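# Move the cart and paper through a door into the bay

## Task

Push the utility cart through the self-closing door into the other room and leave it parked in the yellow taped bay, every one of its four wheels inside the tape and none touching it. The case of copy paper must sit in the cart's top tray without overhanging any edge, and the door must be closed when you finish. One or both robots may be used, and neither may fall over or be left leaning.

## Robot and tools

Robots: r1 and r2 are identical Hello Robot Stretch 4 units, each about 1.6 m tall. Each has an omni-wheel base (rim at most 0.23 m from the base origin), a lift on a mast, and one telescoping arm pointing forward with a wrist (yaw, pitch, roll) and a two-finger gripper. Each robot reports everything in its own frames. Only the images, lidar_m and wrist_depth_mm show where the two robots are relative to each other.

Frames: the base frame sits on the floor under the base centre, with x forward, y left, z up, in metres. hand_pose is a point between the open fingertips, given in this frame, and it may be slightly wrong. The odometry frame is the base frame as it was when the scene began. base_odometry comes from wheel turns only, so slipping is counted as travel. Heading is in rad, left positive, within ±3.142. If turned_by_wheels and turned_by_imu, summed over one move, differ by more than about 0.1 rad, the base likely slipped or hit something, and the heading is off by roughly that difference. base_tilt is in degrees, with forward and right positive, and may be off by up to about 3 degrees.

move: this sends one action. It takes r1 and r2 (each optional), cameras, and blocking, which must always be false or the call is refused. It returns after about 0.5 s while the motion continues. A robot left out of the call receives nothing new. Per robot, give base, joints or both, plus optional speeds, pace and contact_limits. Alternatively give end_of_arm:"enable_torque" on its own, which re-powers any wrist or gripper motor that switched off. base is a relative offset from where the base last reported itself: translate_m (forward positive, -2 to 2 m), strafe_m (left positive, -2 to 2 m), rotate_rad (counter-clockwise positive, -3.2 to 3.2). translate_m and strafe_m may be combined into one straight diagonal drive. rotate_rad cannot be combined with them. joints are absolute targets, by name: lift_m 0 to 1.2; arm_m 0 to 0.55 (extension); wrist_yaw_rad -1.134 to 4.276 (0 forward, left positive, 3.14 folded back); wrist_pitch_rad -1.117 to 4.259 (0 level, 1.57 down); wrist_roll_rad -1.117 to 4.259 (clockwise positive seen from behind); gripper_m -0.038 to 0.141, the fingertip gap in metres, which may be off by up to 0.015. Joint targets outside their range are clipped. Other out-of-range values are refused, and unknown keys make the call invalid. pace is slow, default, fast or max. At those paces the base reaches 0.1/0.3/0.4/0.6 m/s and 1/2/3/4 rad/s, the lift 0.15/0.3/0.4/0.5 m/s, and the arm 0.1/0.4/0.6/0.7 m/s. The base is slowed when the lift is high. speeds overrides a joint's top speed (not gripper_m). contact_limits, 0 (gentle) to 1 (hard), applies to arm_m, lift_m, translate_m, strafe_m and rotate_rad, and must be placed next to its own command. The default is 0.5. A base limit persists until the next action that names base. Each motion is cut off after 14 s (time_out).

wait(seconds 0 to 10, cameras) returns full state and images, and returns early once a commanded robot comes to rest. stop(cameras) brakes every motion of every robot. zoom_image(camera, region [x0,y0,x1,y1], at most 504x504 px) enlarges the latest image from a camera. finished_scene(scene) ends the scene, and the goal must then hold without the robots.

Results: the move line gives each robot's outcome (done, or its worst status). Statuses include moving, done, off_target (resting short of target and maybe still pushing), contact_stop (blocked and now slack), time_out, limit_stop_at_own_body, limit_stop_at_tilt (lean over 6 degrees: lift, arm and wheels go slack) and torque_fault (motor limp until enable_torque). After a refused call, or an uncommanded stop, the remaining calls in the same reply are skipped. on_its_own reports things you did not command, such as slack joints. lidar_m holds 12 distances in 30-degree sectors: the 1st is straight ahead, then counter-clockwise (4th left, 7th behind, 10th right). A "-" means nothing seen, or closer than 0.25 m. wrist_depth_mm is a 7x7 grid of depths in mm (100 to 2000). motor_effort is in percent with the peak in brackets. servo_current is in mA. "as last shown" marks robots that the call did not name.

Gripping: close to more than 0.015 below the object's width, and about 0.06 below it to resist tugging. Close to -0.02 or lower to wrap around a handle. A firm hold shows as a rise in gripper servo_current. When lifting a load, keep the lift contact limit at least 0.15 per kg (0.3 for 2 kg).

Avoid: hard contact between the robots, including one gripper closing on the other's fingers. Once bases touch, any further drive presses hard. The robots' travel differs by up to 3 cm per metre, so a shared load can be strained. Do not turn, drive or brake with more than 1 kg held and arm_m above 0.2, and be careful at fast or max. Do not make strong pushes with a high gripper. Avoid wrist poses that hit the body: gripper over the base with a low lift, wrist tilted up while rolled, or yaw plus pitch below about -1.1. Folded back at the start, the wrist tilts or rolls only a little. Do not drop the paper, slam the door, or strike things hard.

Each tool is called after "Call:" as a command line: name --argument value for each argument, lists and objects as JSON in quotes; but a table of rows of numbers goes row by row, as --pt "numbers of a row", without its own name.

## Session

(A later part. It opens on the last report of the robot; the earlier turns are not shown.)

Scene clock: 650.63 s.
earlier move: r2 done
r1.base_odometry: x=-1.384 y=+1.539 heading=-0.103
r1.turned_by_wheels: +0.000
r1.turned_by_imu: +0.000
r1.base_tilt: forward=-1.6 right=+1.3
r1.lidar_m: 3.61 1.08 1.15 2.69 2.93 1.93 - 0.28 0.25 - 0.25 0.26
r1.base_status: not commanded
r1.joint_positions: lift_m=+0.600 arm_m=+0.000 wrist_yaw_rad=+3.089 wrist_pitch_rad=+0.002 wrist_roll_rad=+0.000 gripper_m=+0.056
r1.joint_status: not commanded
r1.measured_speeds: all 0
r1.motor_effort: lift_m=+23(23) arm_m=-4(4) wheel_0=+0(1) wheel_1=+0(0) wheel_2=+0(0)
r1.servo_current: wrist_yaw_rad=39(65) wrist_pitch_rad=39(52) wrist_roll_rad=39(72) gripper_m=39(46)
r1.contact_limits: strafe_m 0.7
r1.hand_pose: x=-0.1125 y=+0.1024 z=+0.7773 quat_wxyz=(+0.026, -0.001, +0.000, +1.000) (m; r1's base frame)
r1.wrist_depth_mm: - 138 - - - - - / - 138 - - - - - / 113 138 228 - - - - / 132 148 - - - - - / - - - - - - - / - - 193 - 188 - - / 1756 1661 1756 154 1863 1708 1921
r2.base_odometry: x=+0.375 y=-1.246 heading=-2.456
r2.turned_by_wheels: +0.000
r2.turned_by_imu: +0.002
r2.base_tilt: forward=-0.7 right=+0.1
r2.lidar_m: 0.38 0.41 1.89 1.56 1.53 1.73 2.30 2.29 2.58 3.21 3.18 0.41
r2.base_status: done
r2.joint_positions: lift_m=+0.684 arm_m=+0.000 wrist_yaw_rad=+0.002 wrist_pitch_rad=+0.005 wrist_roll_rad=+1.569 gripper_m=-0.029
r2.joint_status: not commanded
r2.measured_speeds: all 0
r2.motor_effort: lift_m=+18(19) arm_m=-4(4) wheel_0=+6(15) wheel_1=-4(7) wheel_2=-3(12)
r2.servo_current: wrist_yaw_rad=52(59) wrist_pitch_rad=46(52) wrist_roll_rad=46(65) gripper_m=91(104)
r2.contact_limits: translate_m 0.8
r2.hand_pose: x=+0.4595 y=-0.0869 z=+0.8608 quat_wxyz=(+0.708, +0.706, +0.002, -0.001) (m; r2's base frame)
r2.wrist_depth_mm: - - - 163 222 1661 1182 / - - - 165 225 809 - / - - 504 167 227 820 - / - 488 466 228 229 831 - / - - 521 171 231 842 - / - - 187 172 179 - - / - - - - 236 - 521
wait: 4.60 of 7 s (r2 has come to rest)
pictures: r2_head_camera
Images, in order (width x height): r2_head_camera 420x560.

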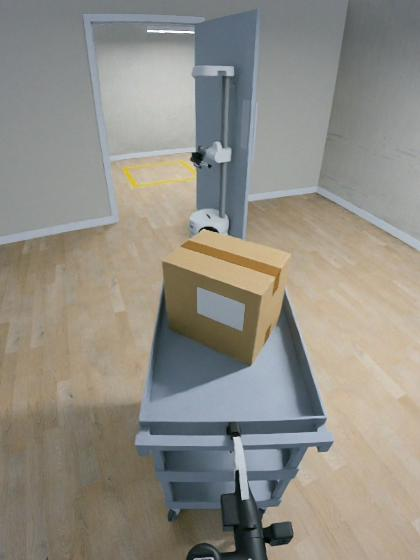

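Call:
move --blocking false --r2 '{"base":{"strafe_m":-0.28,"translate_m":0.1},"pace":"slow","contact_limits":{"strafe_m":0.8}}' --cameras '[]'

Call:
wait --seconds 7 --cameras '[]'

Call:
move --blocking false --r2 '{"base":{"rotate_rad":0.35},"pace":"slow","contact_limits":{"rotate_rad":0.8}}' --cameras '[]'

Call:
wait --seconds 6 --cameras '["r2_head_camera"]'

Scene clock: 664.07 s.
move: r2 moving
r1: as last shown
r1.base_tilt: forward=-1.6 right=+1.2
r1.lidar_m: 3.62 1.08 1.11 2.70 2.94 1.92 - 0.29 0.25 - 0.25 0.25
r1.servo_current: wrist_yaw_rad=33(59) wrist_pitch_rad=39(52) wrist_roll_rad=39(52) gripper_m=39(46)
r1.contact_limits: strafe_m 0.7
r1.wrist_depth_mm: - 137 - - - - - / - 138 - - - - - / 113 138 228 - - - - / 131 148 - - - - - / - - - - - - - / - - 193 - 187 - - / 1863 1661 1708 153 1863 1661 1863
r2.base_odometry: x=+0.364 y=-1.239 heading=-2.456
r2.turned_by_wheels: +0.000
r2.turned_by_imu: +0.000
r2.base_tilt: forward=-0.6 right=+0.0
r2.lidar_m: 0.39 0.43 1.95 1.58 1.57 1.74 2.31 2.28 2.54 3.17 3.18 0.42
r2.base_status: translate_m moving; strafe_m moving
r2.joint_positions: lift_m=+0.684 arm_m=+0.000 wrist_yaw_rad=+0.002 wrist_pitch_rad=+0.005 wrist_roll_rad=+1.569 gripper_m=-0.029
r2.joint_status: not commanded
r2.measured_speeds: translate_m=+0.017 strafe_m=-0.047 rotate_rad=-0.002 lift_m=+0.000 arm_m=+0.000 wrist_yaw_rad=+0.000 wrist_pitch_rad=+0.000 wrist_roll_rad=+0.000
r2.motor_effort: lift_m=+18(19) arm_m=-4(4) wheel_0=+12(13) wheel_1=-6(8) wheel_2=-5(6)
r2.servo_current: wrist_yaw_rad=59(65) wrist_pitch_rad=52(52) wrist_roll_rad=46(52) gripper_m=91(98)
r2.contact_limits: strafe_m 0.8
r2.hand_pose: x=+0.4595 y=-0.0868 z=+0.8608 quat_wxyz=(+0.708, +0.706, +0.002, -0.001) (m; r2's base frame)
r2.wrist_depth_mm: - - - 165 224 1708 1160 / - - - 166 226 798 - / - - 517 168 228 820 - / - 484 466 229 229 820 - / - - 517 171 231 842 - / - - 187 172 179 - - / - - - - 236 - -
pictures: none
No camera images: "cameras" was empty.

Scene clock: 667.80 s.
earlier move: r2 done
r1.base_odometry: x=-1.384 y=+1.539 heading=-0.103
r1.turned_by_wheels: +0.000
r1.turned_by_imu: +0.000
r1.base_tilt: forward=-1.6 right=+1.3
r1.lidar_m: 3.63 1.09 1.13 2.71 2.95 1.81 - 0.27 0.25 - 0.25 0.25
r1.base_status: not commanded
r1.joint_positions: lift_m=+0.600 arm_m=+0.000 wrist_yaw_rad=+3.089 wrist_pitch_rad=+0.002 wrist_roll_rad=+0.000 gripper_m=+0.056
r1.joint_status: not commanded
r1.measured_speeds: all 0
r1.motor_effort: lift_m=+23(23) arm_m=-4(4) wheel_0=+0(1) wheel_1=+0(0) wheel_2=+0(0)
r1.servo_current: wrist_yaw_rad=52(91) wrist_pitch_rad=39(52) wrist_roll_rad=39(78) gripper_m=46(52)
r1.contact_limits: strafe_m 0.7
r1.hand_pose: x=-0.1125 y=+0.1024 z=+0.7773 quat_wxyz=(+0.026, -0.001, +0.000, +1.000) (m; r1's base frame)
r1.wrist_depth_mm: - 137 - - - - - / - 138 - - - - - / 113 139 228 - - - - / 132 147 - - - - - / - - - - - - - / - - 194 - 188 - - / 1863 1708 1708 153 1808 1661 1863
r2.base_odometry: x=+0.121 y=-1.093 heading=-2.456
r2.turned_by_wheels: +0.000
r2.turned_by_imu: +0.002
r2.base_tilt: forward=-0.7 right=+0.1
r2.lidar_m: 0.35 0.34 2.29 1.86 1.81 2.06 2.31 2.29 2.54 2.89 2.88 0.46
r2.base_status: done
r2.joint_positions: lift_m=+0.684 arm_m=+0.000 wrist_yaw_rad=+0.003 wrist_pitch_rad=+0.005 wrist_roll_rad=+1.569 gripper_m=-0.029
r2.joint_status: not commanded
r2.measured_speeds: all 0
r2.motor_effort: lift_m=+18(19) arm_m=-3(4) wheel_0=+7(17) wheel_1=-4(8) wheel_2=-3(7)
r2.servo_current: wrist_yaw_rad=46(65) wrist_pitch_rad=46(52) wrist_roll_rad=39(59) gripper_m=98(98)
r2.contact_limits: strafe_m 0.8
r2.hand_pose: x=+0.4596 y=-0.0865 z=+0.8608 quat_wxyz=(+0.708, +0.706, +0.003, -0.001) (m; r2's base frame)
r2.wrist_depth_mm: - - - 236 307 1336 1078 / - - - 220 290 1618 427 / - - - 207 272 1708 504 / - - - 195 257 842 - / - - 477 185 240 831 - / - - 187 174 178 - - / - - 484 - 220 - -
wait: 3.73 of 7 s (r2 has come to rest)
pictures: none
No camera images: "cameras" was empty.

Scene clock: 668.30 s.
move: r2 moving
r1: as last shown
r1.lidar_m: 3.61 1.10 1.13 2.70 2.92 1.82 - 0.26 0.25 - 0.25 0.25
r1.motor_effort: lift_m=+23(23) arm_m=-4(4) wheel_0=+0(0) wheel_1=+0(0) wheel_2=+0(0)
r1.servo_current: wrist_yaw_rad=33(65) wrist_pitch_rad=39(52) wrist_roll_rad=59(59) gripper_m=39(46)
r1.contact_limits: strafe_m 0.7
r1.wrist_depth_mm: - 137 - - - - - / - 138 - - - - - / 113 138 226 - - - - / 132 147 - - - - - / - - - - - - - / - - 194 - 187 - - / 1756 1708 1756 153 1808 1708 1921
r2.base_odometry: x=+0.121 y=-1.093 heading=-2.332
r2.turned_by_wheels: +0.124
r2.turned_by_imu: +0.119
r2.base_tilt: forward=-0.7 right=+0.1
r2.lidar_m: 0.36 0.35 2.11 1.85 1.80 2.22 2.28 2.29 2.72 2.88 2.89 0.45
r2.base_status: rotate_rad moving
r2.joint_positions: lift_m=+0.684 arm_m=+0.000 wrist_yaw_rad=-0.012 wrist_pitch_rad=+0.005 wrist_roll_rad=+1.569 gripper_m=-0.029
r2.joint_status: not commanded
r2.measured_speeds: translate_m=+0.000 strafe_m=+0.000 rotate_rad=+0.487 lift_m=+0.000 arm_m=+0.000 wrist_yaw_rad=-0.023 wrist_pitch_rad=+0.000 wrist_roll_rad=+0.000
r2.motor_effort: lift_m=+18(19) arm_m=-3(4) wheel_0=-11(13) wheel_1=-8(9) wheel_2=-18(18)
r2.servo_current: wrist_yaw_rad=72(72) wrist_pitch_rad=46(52) wrist_roll_rad=52(52) gripper_m=85(98)
r2.contact_limits: rotate_rad 0.8
r2.hand_pose: x=+0.4582 y=-0.0910 z=+0.8608 quat_wxyz=(+0.708, +0.706, -0.003, -0.006) (m; r2's base frame)
r2.wrist_depth_mm: - - - 271 289 297 296 / - - - 206 273 1661 1229 / - - - 196 257 1708 - / - - 654 187 247 831 - / - - 469 179 237 831 - / - - 184 170 178 - - / - - 512 - 221 - -
pictures: none
No camera images: "cameras" was empty.

Scene clock: 669.27 s.
earlier move: r2 done
r1.base_odometry: x=-1.384 y=+1.539 heading=-0.103
r1.turned_by_wheels: +0.000
r1.turned_by_imu: +0.000
r1.base_tilt: forward=-1.6 right=+1.3
r1.lidar_m: 3.61 1.11 1.09 2.68 2.93 1.83 - 0.25 0.25 - 0.25 0.27
r1.base_status: not commanded
r1.joint_positions: lift_m=+0.600 arm_m=+0.000 wrist_yaw_rad=+3.089 wrist_pitch_rad=+0.002 wrist_roll_rad=+0.000 gripper_m=+0.056
r1.joint_status: not commanded
r1.measured_speeds: all 0
r1.motor_effort: lift_m=+23(23) arm_m=-4(4) wheel_0=+0(1) wheel_1=+0(0) wheel_2=+0(0)
r1.servo_current: wrist_yaw_rad=39(65) wrist_pitch_rad=39(52) wrist_roll_rad=59(65) gripper_m=39(52)
r1.contact_limits: strafe_m 0.7
r1.hand_pose: x=-0.1125 y=+0.1024 z=+0.7773 quat_wxyz=(+0.026, -0.001, +0.000, +1.000) (m; r1's base frame)
r1.wrist_depth_mm: - 137 - - - - - / - 138 - - - - - / 113 138 227 - - - - / 132 147 - - - - - / - - - - - - - / - - 193 - 187 - - / 1756 1756 1808 153 1808 1661 1863
r2.base_odometry: x=+0.121 y=-1.093 heading=-2.107
r2.turned_by_wheels: +0.225
r2.turned_by_imu: +0.219
r2.base_tilt: forward=-0.6 right=+0.1
r2.lidar_m: 0.43 0.46 1.93 1.84 1.88 2.37 2.27 2.39 3.01 2.88 3.01 0.42
r2.base_status: done
r2.joint_positions: lift_m=+0.684 arm_m=+0.000 wrist_yaw_rad=-0.002 wrist_pitch_rad=+0.005 wrist_roll_rad=+1.569 gripper_m=-0.029
r2.joint_status: not commanded
r2.measured_speeds: all 0
r2.motor_effort: lift_m=+18(19) arm_m=-3(4) wheel_0=-6(14) wheel_1=-5(9) wheel_2=-6(18)
r2.servo_current: wrist_yaw_rad=52(85) wrist_pitch_rad=46(52) wrist_roll_rad=52(65) gripper_m=91(98)
r2.contact_limits: rotate_rad 0.8
r2.hand_pose: x=+0.4591 y=-0.0880 z=+0.8608 quat_wxyz=(+0.708, +0.706, +0.001, -0.002) (m; r2's base frame)
r2.wrist_depth_mm: - - - 148 204 1537 - / - - 539 153 210 759 - / - 473 449 156 216 - - / - - 492 163 222 831 - / - - 569 168 229 - - / - - 184 172 179 - - / - - - - - 1708 484
wait: 0.97 of 6 s (r2 has come to rest)
pictures: r2_head_camera
Images, in order (width x height): r2_head_camera 420x560.

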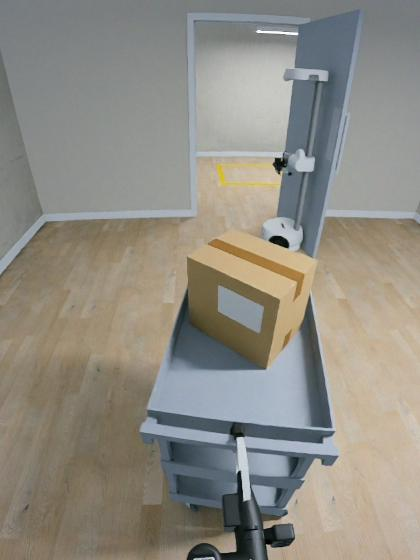

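Call:
move --blocking false --r2 '{"base":{"translate_m":0.4,"strafe_m":-0.14},"pace":"slow","contact_limits":{"translate_m":0.8}}' --cameras '[]'

Call:
wait --seconds 7 --cameras '["r2_head_camera"]'

Scene clock: 676.27 s.
move: r2 moving
r1: as last shown
r1.lidar_m: 3.62 1.10 1.13 2.69 2.92 1.79 - 0.27 0.25 - 0.25 0.26
r1.servo_current: wrist_yaw_rad=39(59) wrist_pitch_rad=46(46) wrist_roll_rad=39(59) gripper_m=39(46)
r1.contact_limits: strafe_m 0.7
r1.wrist_depth_mm: - 137 - - - - - / - 138 - - - - - / 113 138 228 - - - - / 132 148 - - - - - / - - - - - - - / - - 193 - 187 - - / 1863 1708 1756 153 1808 1708 1863
r2.base_odometry: x=+0.111 y=-1.101 heading=-2.107
r2.turned_by_wheels: +0.000
r2.turned_by_imu: +0.001
r2.base_tilt: forward=-0.7 right=+0.0
r2.lidar_m: 0.42 0.46 1.94 1.83 1.91 2.39 2.30 2.40 3.00 2.88 2.98 0.40
r2.base_status: translate_m moving; strafe_m moving
r2.joint_positions: lift_m=+0.684 arm_m=+0.000 wrist_yaw_rad=-0.002 wrist_pitch_rad=+0.005 wrist_roll_rad=+1.569 gripper_m=-0.029
r2.joint_status: not commanded
r2.measured_speeds: translate_m=+0.049 strafe_m=-0.016 rotate_rad=+0.001 lift_m=+0.000 arm_m=+0.000 wrist_yaw_rad=+0.000 wrist_pitch_rad=+0.000 wrist_roll_rad=+0.000
r2.motor_effort: lift_m=+18(19) arm_m=-3(4) wheel_0=+8(9) wheel_1=+4(6) wheel_2=-11(13)
r2.servo_current: wrist_yaw_rad=33(59) wrist_pitch_rad=39(46) wrist_roll_rad=33(52) gripper_m=91(98)
r2.contact_limits: translate_m 0.8
r2.hand_pose: x=+0.4591 y=-0.0880 z=+0.8608 quat_wxyz=(+0.708, +0.706, +0.001, -0.002) (m; r2's base frame)
r2.wrist_depth_mm: - - - 147 202 1537 - / - - 535 151 208 759 - / - 469 445 155 215 - - / - - 492 162 221 842 - / - - 569 167 229 - - / - - 185 171 178 - - / - - - - - - 484
pictures: none
No camera images: "cameras" was empty.

Scene clock: 681.23 s.
earlier move: r2 done
r1.base_odometry: x=-1.384 y=+1.539 heading=-0.103
r1.turned_by_wheels: +0.000
r1.turned_by_imu: +0.000
r1.base_tilt: forward=-1.6 right=+1.3
r1.lidar_m: 3.62 1.09 1.10 2.70 2.92 1.41 - 0.25 0.25 - 0.25 0.25
r1.base_status: not commanded
r1.joint_positions: lift_m=+0.600 arm_m=+0.000 wrist_yaw_rad=+3.089 wrist_pitch_rad=+0.002 wrist_roll_rad=+0.000 gripper_m=+0.056
r1.joint_status: not commanded
r1.measured_speeds: all 0
r1.motor_effort: lift_m=+23(23) arm_m=-4(4) wheel_0=+0(1) wheel_1=+0(0) wheel_2=+0(0)
r1.servo_current: wrist_yaw_rad=59(72) wrist_pitch_rad=46(52) wrist_roll_rad=46(65) gripper_m=39(52)
r1.contact_limits: strafe_m 0.7
r1.hand_pose: x=-0.1125 y=+0.1024 z=+0.7773 quat_wxyz=(+0.026, -0.001, +0.000, +1.000) (m; r1's base frame)
r1.wrist_depth_mm: - 138 - - - - - / - 138 - - - - - / 113 138 227 - - - - / 132 148 - - - - - / - - - - - - - / - - 193 - 187 - - / 1756 1661 1756 153 182 1618 1863
r2.base_odometry: x=-0.204 y=-1.365 heading=-2.107
r2.turned_by_wheels: +0.000
r2.turned_by_imu: +0.002
r2.base_tilt: forward=-0.7 right=+0.0
r2.lidar_m: 0.41 0.49 2.10 1.99 2.04 2.82 2.69 2.79 2.85 2.73 2.83 0.41
r2.base_status: done
r2.joint_positions: lift_m=+0.684 arm_m=+0.000 wrist_yaw_rad=+0.001 wrist_pitch_rad=+0.005 wrist_roll_rad=+1.569 gripper_m=-0.029
r2.joint_status: not commanded
r2.measured_speeds: all 0
r2.motor_effort: lift_m=+18(19) arm_m=-3(4) wheel_0=+5(13) wheel_1=+5(7) wheel_2=-5(13)
r2.servo_current: wrist_yaw_rad=33(65) wrist_pitch_rad=46(52) wrist_roll_rad=52(65) gripper_m=91(98)
r2.contact_limits: translate_m 0.8
r2.hand_pose: x=+0.4593 y=-0.0873 z=+0.8608 quat_wxyz=(+0.708, +0.706, +0.002, -0.002) (m; r2's base frame)
r2.wrist_depth_mm: - - 539 131 185 - - / - 488 452 136 194 - - / - 449 445 143 206 - - / - - 521 152 216 - - / - - 647 163 226 - - / - - 185 169 179 1661 - / - - - - - - 469
wait: 4.97 of 7 s (r2 has come to rest)
pictures: r2_head_camera
Images, in order (width x height): r2_head_camera 420x560.

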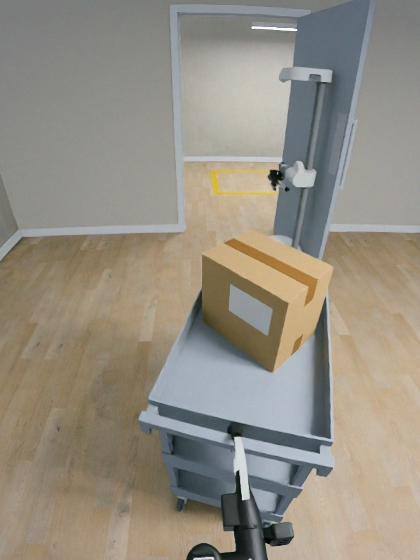

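Call:
move --blocking false --r2 '{"base":{"translate_m":-0.5,"strafe_m":0.3},"pace":"slow","contact_limits":{"translate_m":0.8}}' --cameras '[]'

Call:
wait --seconds 8 --cameras '["r2_head_camera"]'

Scene clock: 700.00 s.
move: r2 moving
r1: as last shown
r1.lidar_m: 3.61 1.09 1.14 2.70 2.95 1.42 - 0.26 0.25 - 0.25 0.26
r1.servo_current: wrist_yaw_rad=59(65) wrist_pitch_rad=46(52) wrist_roll_rad=33(72) gripper_m=46(46)
r1.contact_limits: strafe_m 0.7
r1.wrist_depth_mm: - 137 - - - - - / - 138 - - - - - / 113 138 227 - - - - / 131 148 - - - - - / - - - - - - - / - - 194 - 187 - - / 1808 1708 1708 153 1464 1397 1863
r2.base_odometry: x=-0.192 y=-1.358 heading=-2.106
r2.turned_by_wheels: +0.001
r2.turned_by_imu: +0.001
r2.base_tilt: forward=-0.6 right=+0.1
r2.lidar_m: 0.43 0.49 2.09 1.98 2.02 2.78 2.70 2.79 2.86 2.76 2.86 0.40
r2.base_status: translate_m moving; strafe_m moving
r2.joint_positions: lift_m=+0.684 arm_m=+0.000 wrist_yaw_rad=+0.001 wrist_pitch_rad=+0.005 wrist_roll_rad=+1.569 gripper_m=-0.029
r2.joint_status: not commanded
r2.measured_speeds: translate_m=-0.046 strafe_m=+0.028 rotate_rad=-0.001 lift_m=+0.000 arm_m=+0.000 wrist_yaw_rad=+0.000 wrist_pitch_rad=+0.000 wrist_roll_rad=+0.000
r2.motor_effort: lift_m=+18(19) arm_m=-3(4) wheel_0=-8(13) wheel_1=+4(5) wheel_2=+10(11)
r2.servo_current: wrist_yaw_rad=46(46) wrist_pitch_rad=46(46) wrist_roll_rad=46(59) gripper_m=85(98)
r2.contact_limits: translate_m 0.8
r2.hand_pose: x=+0.4593 y=-0.0873 z=+0.8608 quat_wxyz=(+0.708, +0.706, +0.002, -0.002) (m; r2's base frame)
r2.wrist_depth_mm: - - 544 131 186 - - / - 492 455 137 195 - - / - 466 442 144 207 - - / - - 517 153 217 - - / - - 634 163 229 - - / - - 185 172 179 1618 - / - - - - - 1708 469
pictures: none
No camera images: "cameras" was empty.

Scene clock: 706.50 s.
earlier move: r2 done
r1.base_odometry: x=-1.384 y=+1.539 heading=-0.103
r1.turned_by_wheels: +0.000
r1.turned_by_imu: +0.000
r1.base_tilt: forward=-1.6 right=+1.3
r1.lidar_m: 3.62 1.10 1.12 2.70 2.92 1.99 - 0.26 0.25 - 0.25 0.27
r1.base_status: not commanded
r1.joint_positions: lift_m=+0.600 arm_m=+0.000 wrist_yaw_rad=+3.089 wrist_pitch_rad=+0.002 wrist_roll_rad=+0.000 gripper_m=+0.056
r1.joint_status: not commanded
r1.measured_speeds: all 0
r1.motor_effort: lift_m=+23(23) arm_m=-4(4) wheel_0=+0(1) wheel_1=+0(0) wheel_2=+0(0)
r1.servo_current: wrist_yaw_rad=46(78) wrist_pitch_rad=39(52) wrist_roll_rad=39(72) gripper_m=39(52)
r1.contact_limits: strafe_m 0.7
r1.hand_pose: x=-0.1125 y=+0.1024 z=+0.7773 quat_wxyz=(+0.026, -0.001, +0.000, +1.000) (m; r1's base frame)
r1.wrist_depth_mm: - 138 - - - - - / - 138 - - - - - / 113 138 227 - - - - / 131 148 - - - - - / - - - - - - - / - - 193 - 188 - - / 1756 1708 1708 153 1808 1756 1863
r2.base_odometry: x=+0.309 y=-1.088 heading=-2.106
r2.turned_by_wheels: +0.000
r2.turned_by_imu: +0.001
r2.base_tilt: forward=-0.7 right=+0.0
r2.lidar_m: 0.43 0.51 1.78 1.66 1.77 2.28 2.17 2.27 3.14 3.03 3.20 0.37
r2.base_status: done
r2.joint_positions: lift_m=+0.684 arm_m=+0.000 wrist_yaw_rad=+0.000 wrist_pitch_rad=+0.005 wrist_roll_rad=+1.569 gripper_m=-0.029
r2.joint_status: not commanded
r2.measured_speeds: all 0
r2.motor_effort: lift_m=+18(19) arm_m=-3(4) wheel_0=-3(13) wheel_1=+5(6) wheel_2=+6(12)
r2.servo_current: wrist_yaw_rad=39(59) wrist_pitch_rad=46(52) wrist_roll_rad=46(59) gripper_m=91(98)
r2.contact_limits: translate_m 0.8
r2.hand_pose: x=+0.4593 y=-0.0874 z=+0.8608 quat_wxyz=(+0.708, +0.706, +0.002, -0.002) (m; r2's base frame)
r2.wrist_depth_mm: - 480 466 117 171 - - / - 415 413 125 182 - - / - 492 459 132 194 - - / - - 569 144 208 - - / - - - 153 225 1863 - / - - 185 169 179 1618 500 / - - - - 264 - 1182
wait: 6.50 of 8 s (r2 has come to rest)
pictures: r2_head_camera
Images, in order (width x height): r2_head_camera 420x560.

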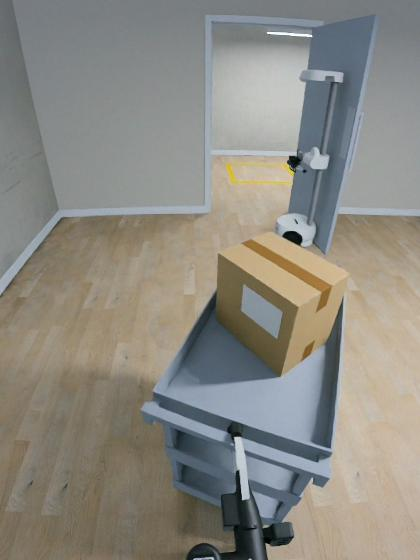

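Call:
move --blocking false --r2 '{"base":{"translate_m":0.04,"strafe_m":-0.29},"pace":"slow","contact_limits":{"strafe_m":0.8}}' --cameras '[]'

Call:
wait --seconds 7 --cameras '[]'

Call:
move --blocking false --r2 '{"base":{"translate_m":0.15},"pace":"slow","contact_limits":{"translate_m":0.8}}' --cameras '[]'

Call:
wait --seconds 5 --cameras '["r2_head_camera"]'

Scene clock: 713.83 s.
move: r2 moving
r1: as last shown
r1.lidar_m: 3.62 1.10 1.11 2.67 2.93 1.96 - 0.28 0.25 - 0.25 0.26
r1.motor_effort: lift_m=+23(23) arm_m=-4(4) wheel_0=+0(0) wheel_1=+0(0) wheel_2=+0(0)
r1.servo_current: wrist_yaw_rad=46(59) wrist_pitch_rad=46(52) wrist_roll_rad=59(65) gripper_m=46(46)
r1.contact_limits: strafe_m 0.7
r1.wrist_depth_mm: - 138 - - - - - / - 138 - - - - - / 113 138 228 - - - - / 132 148 - - - - - / - - - - - - - / - - 193 - 187 - - / 1808 1661 1756 153 1756 1661 1863
r2.base_odometry: x=+0.297 y=-1.083 heading=-2.106
r2.turned_by_wheels: +0.000
r2.turned_by_imu: +0.001
r2.base_tilt: forward=-0.7 right=+0.1
r2.lidar_m: 0.45 0.55 1.80 1.67 1.77 2.28 2.19 2.28 3.14 3.04 3.15 0.37
r2.base_status: translate_m moving; strafe_m moving
r2.joint_positions: lift_m=+0.684 arm_m=+0.000 wrist_yaw_rad=+0.003 wrist_pitch_rad=+0.005 wrist_roll_rad=+1.569 gripper_m=-0.029
r2.joint_status: not commanded
r2.measured_speeds: translate_m=+0.006 strafe_m=-0.052 rotate_rad=+0.001 lift_m=+0.000 arm_m=+0.000 wrist_yaw_rad=+0.000 wrist_pitch_rad=+0.000 wrist_roll_rad=+0.000
r2.motor_effort: lift_m=+18(19) arm_m=-4(4) wheel_0=+14(14) wheel_1=-6(9) wheel_2=-5(6)
r2.servo_current: wrist_yaw_rad=46(52) wrist_pitch_rad=39(52) wrist_roll_rad=39(59) gripper_m=91(98)
r2.contact_limits: strafe_m 0.8
r2.hand_pose: x=+0.4595 y=-0.0866 z=+0.8608 quat_wxyz=(+0.708, +0.706, +0.003, -0.001) (m; r2's base frame)
r2.wrist_depth_mm: - 484 466 115 170 - - / - 418 410 124 181 - - / - 488 452 131 193 - - / - - 559 140 208 - - / - - - 152 224 1863 - / - - 186 169 179 1576 504 / - - - - - - 1182
pictures: none
No camera images: "cameras" was empty.

Scene clock: 717.47 s.
earlier move: r2 done
r1.base_odometry: x=-1.384 y=+1.539 heading=-0.103
r1.turned_by_wheels: +0.000
r1.turned_by_imu: +0.000
r1.base_tilt: forward=-1.6 right=+1.2
r1.lidar_m: 3.63 1.11 1.11 2.71 2.90 1.83 - 0.27 0.25 - 0.25 0.26
r1.base_status: not commanded
r1.joint_positions: lift_m=+0.600 arm_m=+0.000 wrist_yaw_rad=+3.089 wrist_pitch_rad=+0.002 wrist_roll_rad=+0.000 gripper_m=+0.056
r1.joint_status: not commanded
r1.measured_speeds: all 0
r1.motor_effort: lift_m=+23(23) arm_m=-4(4) wheel_0=+1(1) wheel_1=+0(0) wheel_2=+0(0)
r1.servo_current: wrist_yaw_rad=46(78) wrist_pitch_rad=52(52) wrist_roll_rad=39(65) gripper_m=46(46)
r1.contact_limits: strafe_m 0.7
r1.hand_pose: x=-0.1125 y=+0.1024 z=+0.7773 quat_wxyz=(+0.026, -0.001, +0.000, +1.000) (m; r1's base frame)
r1.wrist_depth_mm: - 137 - - - - - / - 138 - - - - - / 113 138 227 - - - - / 132 147 - - - - - / - - - - - - - / - - 195 - 187 - - / 1863 1756 1756 153 1808 1708 1808
r2.base_odometry: x=+0.039 y=-0.974 heading=-2.107
r2.turned_by_wheels: +0.000
r2.turned_by_imu: +0.001
r2.base_tilt: forward=-0.7 right=+0.1
r2.lidar_m: 0.40 0.38 2.07 1.96 2.04 2.31 2.22 2.32 2.87 2.76 2.86 0.43
r2.base_status: done
r2.joint_positions: lift_m=+0.684 arm_m=+0.000 wrist_yaw_rad=+0.003 wrist_pitch_rad=+0.005 wrist_roll_rad=+1.569 gripper_m=-0.029
r2.joint_status: not commanded
r2.measured_speeds: all 0
r2.motor_effort: lift_m=+18(19) arm_m=-4(4) wheel_0=+5(16) wheel_1=-4(9) wheel_2=-7(9)
r2.servo_current: wrist_yaw_rad=46(59) wrist_pitch_rad=39(52) wrist_roll_rad=46(65) gripper_m=91(98)
r2.contact_limits: strafe_m 0.8
r2.hand_pose: x=+0.4596 y=-0.0865 z=+0.8608 quat_wxyz=(+0.708, +0.706, +0.003, -0.001) (m; r2's base frame)
r2.wrist_depth_mm: - - - 167 225 1708 1160 / - - - 168 226 1537 - / - - 530 169 229 831 - / - 480 459 230 230 820 - / - - 517 172 232 842 - / - - 186 173 179 - - / - - - - 236 - -
wait: 3.63 of 7 s (r2 has come to rest)
pictures: none
No camera images: "cameras" was empty.

Scene clock: 717.97 s.
move: r2 moving
r1: as last shown
r1.base_tilt: forward=-1.6 right=+1.3
r1.lidar_m: 3.63 1.08 1.12 2.70 2.94 1.82 - 0.27 0.25 - 0.25 0.27
r1.motor_effort: lift_m=+23(23) arm_m=-4(4) wheel_0=+0(0) wheel_1=+0(0) wheel_2=+0(0)
r1.servo_current: wrist_yaw_rad=26(65) wrist_pitch_rad=46(46) wrist_roll_rad=46(59) gripper_m=39(46)
r1.contact_limits: strafe_m 0.7
r1.wrist_depth_mm: - 138 - - - - - / - 138 - - - - - / 113 138 227 - - - - / 132 148 - - - - - / - - - - - - - / - - 195 - 187 - - / 1863 1661 1756 153 1808 1661 1863
r2.base_odometry: x=+0.033 y=-0.985 heading=-2.107
r2.turned_by_wheels: +0.000
r2.turned_by_imu: +0.000
r2.base_tilt: forward=-0.7 right=+0.1
r2.lidar_m: 0.39 0.41 2.06 1.96 2.06 2.35 2.22 2.35 2.88 2.74 2.85 0.41
r2.base_status: translate_m moving
r2.joint_positions: lift_m=+0.684 arm_m=+0.000 wrist_yaw_rad=+0.000 wrist_pitch_rad=+0.005 wrist_roll_rad=+1.569 gripper_m=-0.029
r2.joint_status: not commanded
r2.measured_speeds: translate_m=+0.049 strafe_m=-0.001 rotate_rad=-0.002 lift_m=+0.000 arm_m=+0.000 wrist_yaw_rad=-0.027 wrist_pitch_rad=+0.000 wrist_roll_rad=+0.000
r2.motor_effort: lift_m=+18(19) arm_m=-3(4) wheel_0=+4(12) wheel_1=+6(7) wheel_2=-13(14)
r2.servo_current: wrist_yaw_rad=46(59) wrist_pitch_rad=52(52) wrist_roll_rad=39(52) gripper_m=91(91)
r2.contact_limits: translate_m 0.8
r2.hand_pose: x=+0.4593 y=-0.0873 z=+0.8608 quat_wxyz=(+0.708, +0.706, +0.002, -0.002) (m; r2's base frame)
r2.wrist_depth_mm: - - - 169 229 1618 1160 / - - - 170 229 1576 - / - - 544 170 230 831 - / - 480 462 230 229 831 - / - - 508 172 233 831 - / - - 187 172 178 - - / - - - - - - -
pictures: none
No camera images: "cameras" was empty.

Scene clock: 720.23 s.
earlier move: r2 done
r1.base_odometry: x=-1.384 y=+1.539 heading=-0.103
r1.turned_by_wheels: +0.000
r1.turned_by_imu: +0.000
r1.base_tilt: forward=-1.6 right=+1.3
r1.lidar_m: 3.63 1.09 1.12 2.71 2.94 1.68 - 0.27 0.25 - 0.25 0.26
r1.base_status: not commanded
r1.joint_positions: lift_m=+0.600 arm_m=+0.000 wrist_yaw_rad=+3.089 wrist_pitch_rad=+0.002 wrist_roll_rad=+0.000 gripper_m=+0.056
r1.joint_status: not commanded
r1.measured_speeds: all 0
r1.motor_effort: lift_m=+23(23) arm_m=-4(4) wheel_0=-1(1) wheel_1=+0(1) wheel_2=+0(0)
r1.servo_current: wrist_yaw_rad=39(65) wrist_pitch_rad=39(52) wrist_roll_rad=46(59) gripper_m=46(52)
r1.contact_limits: strafe_m 0.7
r1.hand_pose: x=-0.1125 y=+0.1024 z=+0.7773 quat_wxyz=(+0.026, -0.001, +0.000, +1.000) (m; r1's base frame)
r1.wrist_depth_mm: - 138 - - - - - / - 138 - - - - - / 113 138 228 - - - - / 132 148 - - - - - / - - - - - - - / - - 193 - 187 - - / 1863 1708 1756 154 1863 1708 1808
r2.base_odometry: x=-0.037 y=-1.103 heading=-2.107
r2.turned_by_wheels: +0.000
r2.turned_by_imu: +0.000
r2.base_tilt: forward=-0.7 right=+0.0
r2.lidar_m: 0.38 0.43 2.07 1.97 2.02 2.49 2.38 2.51 2.90 2.76 2.89 0.42
r2.base_status: done
r2.joint_positions: lift_m=+0.684 arm_m=+0.000 wrist_yaw_rad=-0.003 wrist_pitch_rad=+0.005 wrist_roll_rad=+1.569 gripper_m=-0.029
r2.joint_status: not commanded
r2.measured_speeds: all 0
r2.motor_effort: lift_m=+18(19) arm_m=-3(4) wheel_0=+1(12) wheel_1=+4(8) wheel_2=-8(15)
r2.servo_current: wrist_yaw_rad=39(65) wrist_pitch_rad=46(52) wrist_roll_rad=46(59) gripper_m=85(98)
r2.contact_limits: translate_m 0.8
r2.hand_pose: x=+0.4590 y=-0.0882 z=+0.8608 quat_wxyz=(+0.708, +0.706, +0.001, -0.003) (m; r2's base frame)
r2.wrist_depth_mm: - - - 160 218 1661 1182 / - - - 163 222 759 - / - - 492 166 224 - - / - - 466 226 228 - - / - - 535 170 231 842 - / - - 186 172 179 - - / - - - - - 549 508
wait: 2.27 of 5 s (r2 has come to rest)
pictures: r2_head_camera
Images, in order (width x height): r2_head_camera 420x560.

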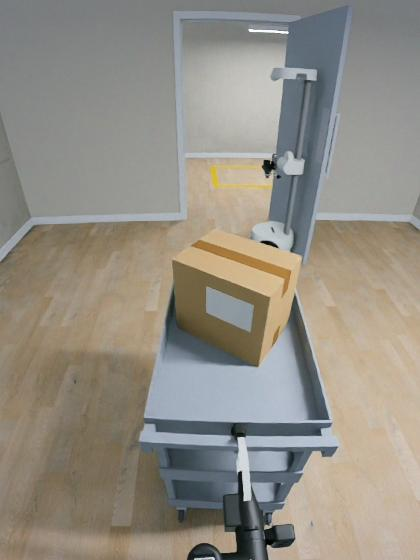

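Call:
move --blocking false --r2 '{"base":{"translate_m":0.28,"strafe_m":-0.13},"pace":"slow","contact_limits":{"translate_m":0.8}}' --cameras '[]'

Call:
wait --seconds 5 --cameras '["r2_head_camera"]'

Scene clock: 726.20 s.
move: r2 moving
r1: as last shown
r1.lidar_m: 3.61 1.08 1.12 2.70 2.93 1.67 - 0.27 0.25 - 0.25 0.25
r1.motor_effort: lift_m=+23(23) arm_m=-4(4) wheel_0=+0(1) wheel_1=+0(0) wheel_2=+0(0)
r1.servo_current: wrist_yaw_rad=46(65) wrist_pitch_rad=39(52) wrist_roll_rad=46(59) gripper_m=39(46)
r1.contact_limits: strafe_m 0.7
r1.wrist_depth_mm: - 138 - - - - - / - 138 - - - - - / 113 138 227 - - - - / 132 148 - - - - - / - - - - - - - / - - 194 - 187 - - / 1808 1708 1708 153 1708 1661 1808
r2.base_odometry: x=-0.048 y=-1.111 heading=-2.107
r2.turned_by_wheels: +0.000
r2.turned_by_imu: +0.001
r2.base_tilt: forward=-0.7 right=+0.0
r2.lidar_m: 0.38 0.42 2.09 1.98 2.06 2.51 2.38 2.50 2.88 2.76 2.85 0.41
r2.base_status: translate_m moving; strafe_m moving
r2.joint_positions: lift_m=+0.684 arm_m=+0.000 wrist_yaw_rad=-0.003 wrist_pitch_rad=+0.005 wrist_roll_rad=+1.569 gripper_m=-0.029
r2.joint_status: not commanded
r2.measured_speeds: translate_m=+0.049 strafe_m=-0.022 rotate_rad=+0.004 lift_m=+0.000 arm_m=+0.000 wrist_yaw_rad=+0.000 wrist_pitch_rad=+0.000 wrist_roll_rad=+0.000
r2.motor_effort: lift_m=+18(19) arm_m=-3(4) wheel_0=+10(10) wheel_1=+6(6) wheel_2=-11(14)
r2.servo_current: wrist_yaw_rad=39(59) wrist_pitch_rad=39(46) wrist_roll_rad=52(59) gripper_m=91(98)
r2.contact_limits: translate_m 0.8
r2.hand_pose: x=+0.4590 y=-0.0882 z=+0.8608 quat_wxyz=(+0.708, +0.706, +0.001, -0.003) (m; r2's base frame)
r2.wrist_depth_mm: - - - 159 217 1661 1160 / - - - 161 220 768 - / - - 496 165 223 - - / - - 469 167 227 - - / - - 525 170 231 - - / - - 186 172 178 - - / - - - - - 1618 508
pictures: none
No camera images: "cameras" was empty.

Scene clock: 729.97 s.
earlier move: r2 done
r1.base_odometry: x=-1.384 y=+1.539 heading=-0.103
r1.turned_by_wheels: +0.000
r1.turned_by_imu: +0.000
r1.base_tilt: forward=-1.6 right=+1.3
r1.lidar_m: 3.63 1.09 1.10 2.67 2.92 1.38 - 0.29 0.25 - 0.25 0.25
r1.base_status: not commanded
r1.joint_positions: lift_m=+0.600 arm_m=+0.000 wrist_yaw_rad=+3.089 wrist_pitch_rad=+0.002 wrist_roll_rad=+0.000 gripper_m=+0.056
r1.joint_status: not commanded
r1.measured_speeds: all 0
r1.motor_effort: lift_m=+23(23) arm_m=-4(4) wheel_0=+0(1) wheel_1=+0(0) wheel_2=+0(0)
r1.servo_current: wrist_yaw_rad=59(72) wrist_pitch_rad=46(52) wrist_roll_rad=59(65) gripper_m=39(46)
r1.contact_limits: strafe_m 0.7
r1.hand_pose: x=-0.1125 y=+0.1024 z=+0.7773 quat_wxyz=(+0.026, -0.001, +0.000, +1.000) (m; r1's base frame)
r1.wrist_depth_mm: - 138 - - - - - / - 138 - - - - - / 113 138 227 - - - - / 131 147 - - - - - / - - - - - - - / - - 193 - 187 - - / 1808 1708 1708 153 1618 1576 1863
r2.base_odometry: x=-0.292 y=-1.277 heading=-2.106
r2.turned_by_wheels: +0.000
r2.turned_by_imu: +0.002
r2.base_tilt: forward=-0.7 right=+0.1
r2.lidar_m: 0.40 0.42 2.19 2.11 2.17 2.77 2.64 2.77 2.74 2.63 2.73 0.43
r2.base_status: done
r2.joint_positions: lift_m=+0.684 arm_m=+0.000 wrist_yaw_rad=+0.001 wrist_pitch_rad=+0.005 wrist_roll_rad=+1.569 gripper_m=-0.029
r2.joint_status: not commanded
r2.measured_speeds: all 0
r2.motor_effort: lift_m=+18(19) arm_m=-3(4) wheel_0=+5(12) wheel_1=+6(8) wheel_2=-4(14)
r2.servo_current: wrist_yaw_rad=33(65) wrist_pitch_rad=46(52) wrist_roll_rad=52(59) gripper_m=91(98)
r2.contact_limits: translate_m 0.8
r2.hand_pose: x=+0.4594 y=-0.0871 z=+0.8608 quat_wxyz=(+0.708, +0.706, +0.002, -0.001) (m; r2's base frame)
r2.wrist_depth_mm: - - - 160 217 1576 1160 / - - - 162 220 768 - / - - 492 165 224 - - / - - 473 168 226 831 - / - - 525 170 232 - - / - - 186 172 178 - - / - - - - - - 504
wait: 3.77 of 5 s (r2 has come to rest)
pictures: r2_head_camera
Images, in order (width x height): r2_head_camera 420x560.

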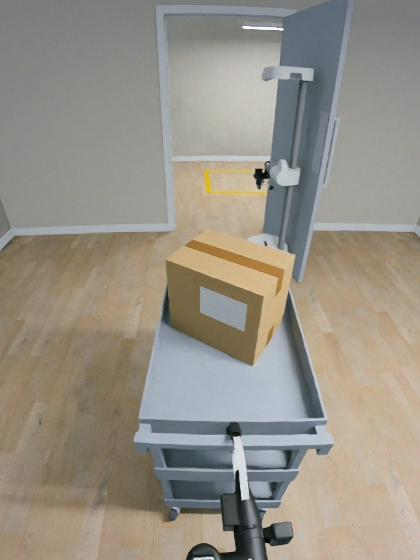

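Call:
move --blocking false --r2 '{"base":{"translate_m":-0.5,"strafe_m":0.36},"pace":"slow","contact_limits":{"translate_m":0.8}}' --cameras '[]'

Call:
wait --seconds 9 --cameras '[]'

Call:
move --blocking false --r2 '{"base":{"strafe_m":-0.36},"pace":"slow","contact_limits":{"strafe_m":0.8}}' --cameras '[]'

Call:
wait --seconds 5 --cameras '["r2_head_camera"]'

Scene clock: 740.83 s.
move: r2 moving
r1: as last shown
r1.base_tilt: forward=-1.6 right=+1.2
r1.lidar_m: 3.61 1.09 1.08 2.70 2.92 1.39 - 0.29 0.25 - 0.25 0.27
r1.servo_current: wrist_yaw_rad=46(59) wrist_pitch_rad=39(52) wrist_roll_rad=59(59) gripper_m=33(46)
r1.contact_limits: strafe_m 0.7
r1.wrist_depth_mm: - 138 - - - - - / - 138 - - - - - / 113 138 228 - - - - / 131 148 - - - - - / - - - - - - - / - - 193 - 187 - - / 1863 1661 1708 153 1576 1661 1863
r2.base_odometry: x=-0.280 y=-1.272 heading=-2.106
r2.turned_by_wheels: +0.001
r2.turned_by_imu: +0.001
r2.base_tilt: forward=-0.7 right=+0.1
r2.lidar_m: 0.41 0.43 2.19 2.11 2.17 2.77 2.65 2.78 2.74 2.64 2.76 0.42
r2.base_status: translate_m moving; strafe_m moving
r2.joint_positions: lift_m=+0.684 arm_m=+0.000 wrist_yaw_rad=+0.001 wrist_pitch_rad=+0.005 wrist_roll_rad=+1.569 gripper_m=-0.029
r2.joint_status: not commanded
r2.measured_speeds: translate_m=-0.043 strafe_m=+0.030 rotate_rad=-0.004 lift_m=+0.000 arm_m=+0.000 wrist_yaw_rad=+0.000 wrist_pitch_rad=+0.000 wrist_roll_rad=+0.000
r2.motor_effort: lift_m=+18(19) arm_m=-3(4) wheel_0=-7(9) wheel_1=+5(7) wheel_2=+12(12)
r2.servo_current: wrist_yaw_rad=46(59) wrist_pitch_rad=46(46) wrist_roll_rad=39(59) gripper_m=91(98)
r2.contact_limits: translate_m 0.8
r2.hand_pose: x=+0.4594 y=-0.0870 z=+0.8608 quat_wxyz=(+0.708, +0.706, +0.002, -0.001) (m; r2's base frame)
r2.wrist_depth_mm: - - - 160 217 1576 1160 / - - - 162 220 759 - / - - 492 165 224 - - / - - 466 168 228 820 - / - - 525 170 230 - - / - - 185 172 178 - - / - - - - - - 508
pictures: none
No camera images: "cameras" was empty.

Scene clock: 747.70 s.
earlier move: r2 done
r1.base_odometry: x=-1.384 y=+1.539 heading=-0.103
r1.turned_by_wheels: +0.000
r1.turned_by_imu: +0.000
r1.base_tilt: forward=-1.6 right=+1.3
r1.lidar_m: 3.62 1.09 1.10 2.69 2.94 2.00 - 0.27 0.25 - 0.25 0.26
r1.base_status: not commanded
r1.joint_positions: lift_m=+0.600 arm_m=+0.000 wrist_yaw_rad=+3.089 wrist_pitch_rad=+0.002 wrist_roll_rad=+0.000 gripper_m=+0.056
r1.joint_status: not commanded
r1.measured_speeds: all 0
r1.motor_effort: lift_m=+23(23) arm_m=-4(4) wheel_0=-1(1) wheel_1=+0(0) wheel_2=+0(0)
r1.servo_current: wrist_yaw_rad=52(78) wrist_pitch_rad=39(52) wrist_roll_rad=59(65) gripper_m=39(52)
r1.contact_limits: strafe_m 0.7
r1.hand_pose: x=-0.1125 y=+0.1024 z=+0.7773 quat_wxyz=(+0.026, -0.001, +0.000, +1.000) (m; r1's base frame)
r1.wrist_depth_mm: - 137 - - - - - / - 138 - - - - - / 113 138 228 - - - - / 132 147 - - - - - / - - - - - - - / - - 194 - 187 - - / 1808 1756 1756 153 1808 1708 1921
r2.base_odometry: x=+0.273 y=-1.031 heading=-2.106
r2.turned_by_wheels: +0.000
r2.turned_by_imu: +0.000
r2.base_tilt: forward=-0.7 right=+0.1
r2.lidar_m: 0.42 0.51 1.82 1.73 1.83 2.25 2.16 2.26 3.11 2.98 3.13 0.37
r2.base_status: done
r2.joint_positions: lift_m=+0.684 arm_m=+0.000 wrist_yaw_rad=+0.001 wrist_pitch_rad=+0.005 wrist_roll_rad=+1.569 gripper_m=-0.029
r2.joint_status: not commanded
r2.measured_speeds: all 0
r2.motor_effort: lift_m=+18(19) arm_m=-3(4) wheel_0=-4(14) wheel_1=+4(7) wheel_2=+7(13)
r2.servo_current: wrist_yaw_rad=39(65) wrist_pitch_rad=46(52) wrist_roll_rad=59(65) gripper_m=91(98)
r2.contact_limits: translate_m 0.8
r2.hand_pose: x=+0.4594 y=-0.0871 z=+0.8608 quat_wxyz=(+0.708, +0.706, +0.002, -0.001) (m; r2's base frame)
r2.wrist_depth_mm: - - 517 - 181 - - / - 459 439 131 191 - - / - 473 445 140 204 - - / - - 525 148 216 - - / - - - 160 227 - - / - - 185 171 179 1661 508 / - - - - - - 466
wait: 6.87 of 9 s (r2 has come to rest)
pictures: none
No camera images: "cameras" was empty.

Scene clock: 748.20 s.
move: r2 moving
r1: as last shown
r1.lidar_m: 3.63 1.08 1.10 2.70 2.95 1.99 - 0.28 0.25 - 0.25 0.26
r1.motor_effort: lift_m=+23(23) arm_m=-4(4) wheel_0=-1(1) wheel_1=-1(1) wheel_2=+0(0)
r1.servo_current: wrist_yaw_rad=46(52) wrist_pitch_rad=39(46) wrist_roll_rad=59(59) gripper_m=39(46)
r1.contact_limits: strafe_m 0.7
r1.wrist_depth_mm: - 137 - - - - - / - 138 - - - - - / 113 138 227 - - - - / 131 148 - - - - - / - - - - - - - / - - 194 - 187 - - / 1863 1756 1756 153 1808 1661 1863
r2.base_odometry: x=+0.261 y=-1.023 heading=-2.105
r2.turned_by_wheels: +0.000
r2.turned_by_imu: +0.000
r2.base_tilt: forward=-0.7 right=+0.1
r2.lidar_m: 0.41 0.48 1.82 1.73 1.82 2.24 2.16 2.26 3.08 2.97 3.10 0.40
r2.base_status: strafe_m moving
r2.joint_positions: lift_m=+0.684 arm_m=+0.000 wrist_yaw_rad=+0.003 wrist_pitch_rad=+0.005 wrist_roll_rad=+1.569 gripper_m=-0.029
r2.joint_status: not commanded
r2.measured_speeds: translate_m=+0.000 strafe_m=-0.057 rotate_rad=+0.000 lift_m=+0.000 arm_m=+0.000 wrist_yaw_rad=+0.000 wrist_pitch_rad=+0.000 wrist_roll_rad=+0.000
r2.motor_effort: lift_m=+18(19) arm_m=-3(4) wheel_0=+13(13) wheel_1=-6(8) wheel_2=+0(6)
r2.servo_current: wrist_yaw_rad=46(65) wrist_pitch_rad=39(46) wrist_roll_rad=65(65) gripper_m=91(98)
r2.contact_limits: strafe_m 0.8
r2.hand_pose: x=+0.4595 y=-0.0866 z=+0.8608 quat_wxyz=(+0.708, +0.706, +0.003, -0.001) (m; r2's base frame)
r2.wrist_depth_mm: - - 521 - 180 - - / - 459 449 131 190 - - / - 455 439 139 202 - - / - - 525 148 215 - - / - - 654 158 226 - - / - - 186 170 179 1618 512 / - - - - - - 469
pictures: none
No camera images: "cameras" was empty.

Scene clock: 752.47 s.
earlier move: r2 done
r1.base_odometry: x=-1.384 y=+1.539 heading=-0.103
r1.turned_by_wheels: +0.000
r1.turned_by_imu: +0.000
r1.base_tilt: forward=-1.6 right=+1.3
r1.lidar_m: 3.62 1.08 1.10 2.69 2.91 1.88 2.45 0.28 0.25 - 0.25 0.27
r1.base_status: not commanded
r1.joint_positions: lift_m=+0.600 arm_m=+0.000 wrist_yaw_rad=+3.089 wrist_pitch_rad=+0.002 wrist_roll_rad=+0.000 gripper_m=+0.056
r1.joint_status: not commanded
r1.measured_speeds: all 0
r1.motor_effort: lift_m=+23(23) arm_m=-4(4) wheel_0=+0(1) wheel_1=+0(1) wheel_2=+0(0)
r1.servo_current: wrist_yaw_rad=59(72) wrist_pitch_rad=46(52) wrist_roll_rad=59(65) gripper_m=39(52)
r1.contact_limits: strafe_m 0.7
r1.hand_pose: x=-0.1125 y=+0.1024 z=+0.7773 quat_wxyz=(+0.026, -0.001, +0.000, +1.000) (m; r1's base frame)
r1.wrist_depth_mm: - 138 - - - - - / - 138 - - - - - / 113 138 228 - - - - / 131 147 - - - - - / - - - - - - - / - - 193 - 188 - - / 1808 1708 1808 153 1808 1708 1808
r2.base_odometry: x=-0.037 y=-0.847 heading=-2.105
r2.turned_by_wheels: +0.000
r2.turned_by_imu: +0.001
r2.base_tilt: forward=-0.7 right=+0.1
r2.lidar_m: 0.36 0.36 2.18 2.09 2.19 2.28 2.16 2.26 2.71 2.62 2.74 0.45
r2.base_status: done
r2.joint_positions: lift_m=+0.684 arm_m=+0.000 wrist_yaw_rad=+0.003 wrist_pitch_rad=+0.005 wrist_roll_rad=+1.569 gripper_m=-0.029
r2.joint_status: not commanded
r2.measured_speeds: all 0
r2.motor_effort: lift_m=+18(19) arm_m=-3(4) wheel_0=+6(14) wheel_1=-2(8) wheel_2=+0(6)
r2.servo_current: wrist_yaw_rad=39(65) wrist_pitch_rad=46(52) wrist_roll_rad=46(65) gripper_m=91(98)
r2.contact_limits: strafe_m 0.8
r2.hand_pose: x=+0.4596 y=-0.0864 z=+0.8608 quat_wxyz=(+0.708, +0.706, +0.003, +0.000) (m; r2's base frame)
r2.wrist_depth_mm: - - - 198 265 286 285 / - - - 193 256 1708 1182 / - - - 186 249 1661 - / - - 554 182 242 842 - / - - 469 178 236 842 - / - - 186 173 179 - - / - - 535 - 225 - -
wait: 4.27 of 5 s (r2 has come to rest)
pictures: r2_head_camera
Images, in order (width x height): r2_head_camera 420x560.

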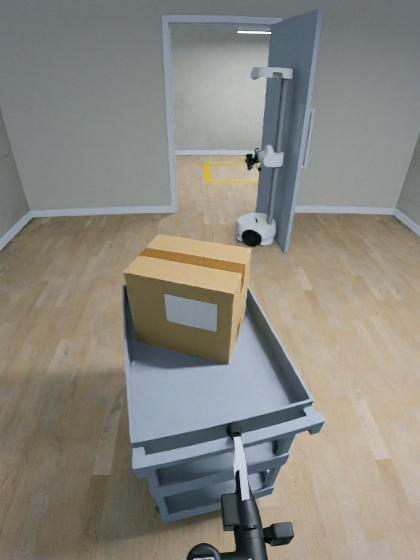

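Call:
move --blocking false --r2 '{"base":{"translate_m":0.3,"strafe_m":0.02},"pace":"slow","contact_limits":{"translate_m":0.8}}' --cameras '[]'

Call:
wait --seconds 5 --cameras '["r2_head_camera"]'

Scene clock: 761.70 s.
move: r2 moving
r1: as last shown
r1.lidar_m: 3.62 1.09 1.10 2.70 2.92 1.85 2.41 0.28 0.25 - 0.25 0.25
r1.motor_effort: lift_m=+23(23) arm_m=-4(4) wheel_0=+0(1) wheel_1=+0(0) wheel_2=+0(0)
r1.servo_current: wrist_yaw_rad=59(59) wrist_pitch_rad=46(46) wrist_roll_rad=52(52) gripper_m=39(46)
r1.contact_limits: strafe_m 0.7
r1.wrist_depth_mm: - 137 - - - - - / - 138 - - - - - / 113 139 228 - - - - / 132 147 - - - - - / - - - - - - - / - - 194 - 187 - - / 1808 1708 1756 153 1756 1708 1863
r2.base_odometry: x=-0.043 y=-0.858 heading=-2.106
r2.turned_by_wheels: +0.000
r2.turned_by_imu: +0.000
r2.base_tilt: forward=-0.7 right=+0.1
r2.lidar_m: 0.36 0.36 2.18 2.07 2.16 2.27 2.15 2.28 2.76 2.62 2.75 0.42
r2.base_status: translate_m moving; strafe_m moving
r2.joint_positions: lift_m=+0.684 arm_m=+0.000 wrist_yaw_rad=+0.001 wrist_pitch_rad=+0.005 wrist_roll_rad=+1.569 gripper_m=-0.029
r2.joint_status: not commanded
r2.measured_speeds: translate_m=+0.049 strafe_m=+0.004 rotate_rad=-0.002 lift_m=+0.000 arm_m=+0.000 wrist_yaw_rad=-0.016 wrist_pitch_rad=+0.000 wrist_roll_rad=+0.000
r2.motor_effort: lift_m=+18(19) arm_m=-3(4) wheel_0=+7(10) wheel_1=+6(8) wheel_2=-12(13)
r2.servo_current: wrist_yaw_rad=52(52) wrist_pitch_rad=46(52) wrist_roll_rad=46(52) gripper_m=91(98)
r2.contact_limits: translate_m 0.8
r2.hand_pose: x=+0.4593 y=-0.0873 z=+0.8608 quat_wxyz=(+0.708, +0.706, +0.002, -0.002) (m; r2's base frame)
r2.wrist_depth_mm: - - - 202 272 285 285 / - - - 196 258 1708 1182 / - - - 189 251 1708 - / - - 569 183 244 831 - / - - 469 179 236 842 - / - - 186 172 178 - - / - - 530 - 223 - -
pictures: none
No camera images: "cameras" was empty.

Scene clock: 765.50 s.
earlier move: r2 done
r1.base_odometry: x=-1.384 y=+1.539 heading=-0.103
r1.turned_by_wheels: +0.000
r1.turned_by_imu: +0.000
r1.base_tilt: forward=-1.6 right=+1.3
r1.lidar_m: 3.62 1.09 1.10 2.71 2.94 1.62 - 0.28 0.25 - 0.25 0.28
r1.base_status: not commanded
r1.joint_positions: lift_m=+0.600 arm_m=+0.000 wrist_yaw_rad=+3.089 wrist_pitch_rad=+0.002 wrist_roll_rad=+0.000 gripper_m=+0.056
r1.joint_status: not commanded
r1.measured_speeds: all 0
r1.motor_effort: lift_m=+23(23) arm_m=-4(4) wheel_0=+0(1) wheel_1=+0(1) wheel_2=+0(0)
r1.servo_current: wrist_yaw_rad=46(78) wrist_pitch_rad=39(52) wrist_roll_rad=46(72) gripper_m=39(52)
r1.contact_limits: strafe_m 0.7
r1.hand_pose: x=-0.1125 y=+0.1024 z=+0.7773 quat_wxyz=(+0.026, -0.001, +0.000, +1.000) (m; r1's base frame)
r1.wrist_depth_mm: - 138 - - - - - / - 138 - - - - - / 113 139 228 - - - - / 132 148 - - - - - / - - - - - - - / - - 194 - 187 - - / 1808 1661 1708 153 1808 1756 1863
r2.base_odometry: x=-0.173 y=-1.115 heading=-2.105
r2.turned_by_wheels: +0.000
r2.turned_by_imu: +0.000
r2.base_tilt: forward=-0.7 right=+0.0
r2.lidar_m: 0.34 0.35 2.20 2.08 2.17 2.54 2.46 2.57 2.75 2.64 2.75 0.45
r2.base_status: done
r2.joint_positions: lift_m=+0.684 arm_m=+0.000 wrist_yaw_rad=-0.004 wrist_pitch_rad=+0.005 wrist_roll_rad=+1.569 gripper_m=-0.029
r2.joint_status: not commanded
r2.measured_speeds: all 0
r2.motor_effort: lift_m=+18(19) arm_m=-3(4) wheel_0=+2(10) wheel_1=+4(9) wheel_2=-6(15)
r2.servo_current: wrist_yaw_rad=46(65) wrist_pitch_rad=39(52) wrist_roll_rad=52(59) gripper_m=98(98)
r2.contact_limits: translate_m 0.8
r2.hand_pose: x=+0.4589 y=-0.0886 z=+0.8608 quat_wxyz=(+0.708, +0.706, +0.000, -0.003) (m; r2's base frame)
r2.wrist_depth_mm: - - - 224 297 300 303 / - - - 212 278 1537 1182 / - - - 201 263 1756 - / - - - 190 251 831 - / - - 466 182 239 831 - / - - 186 172 178 - - / - - 496 - 218 - -
wait: 3.80 of 5 s (r2 has come to rest)
pictures: r2_head_camera
Images, in order (width x height): r2_head_camera 420x560.

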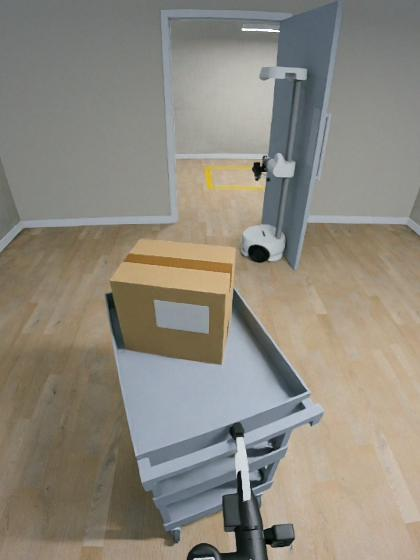

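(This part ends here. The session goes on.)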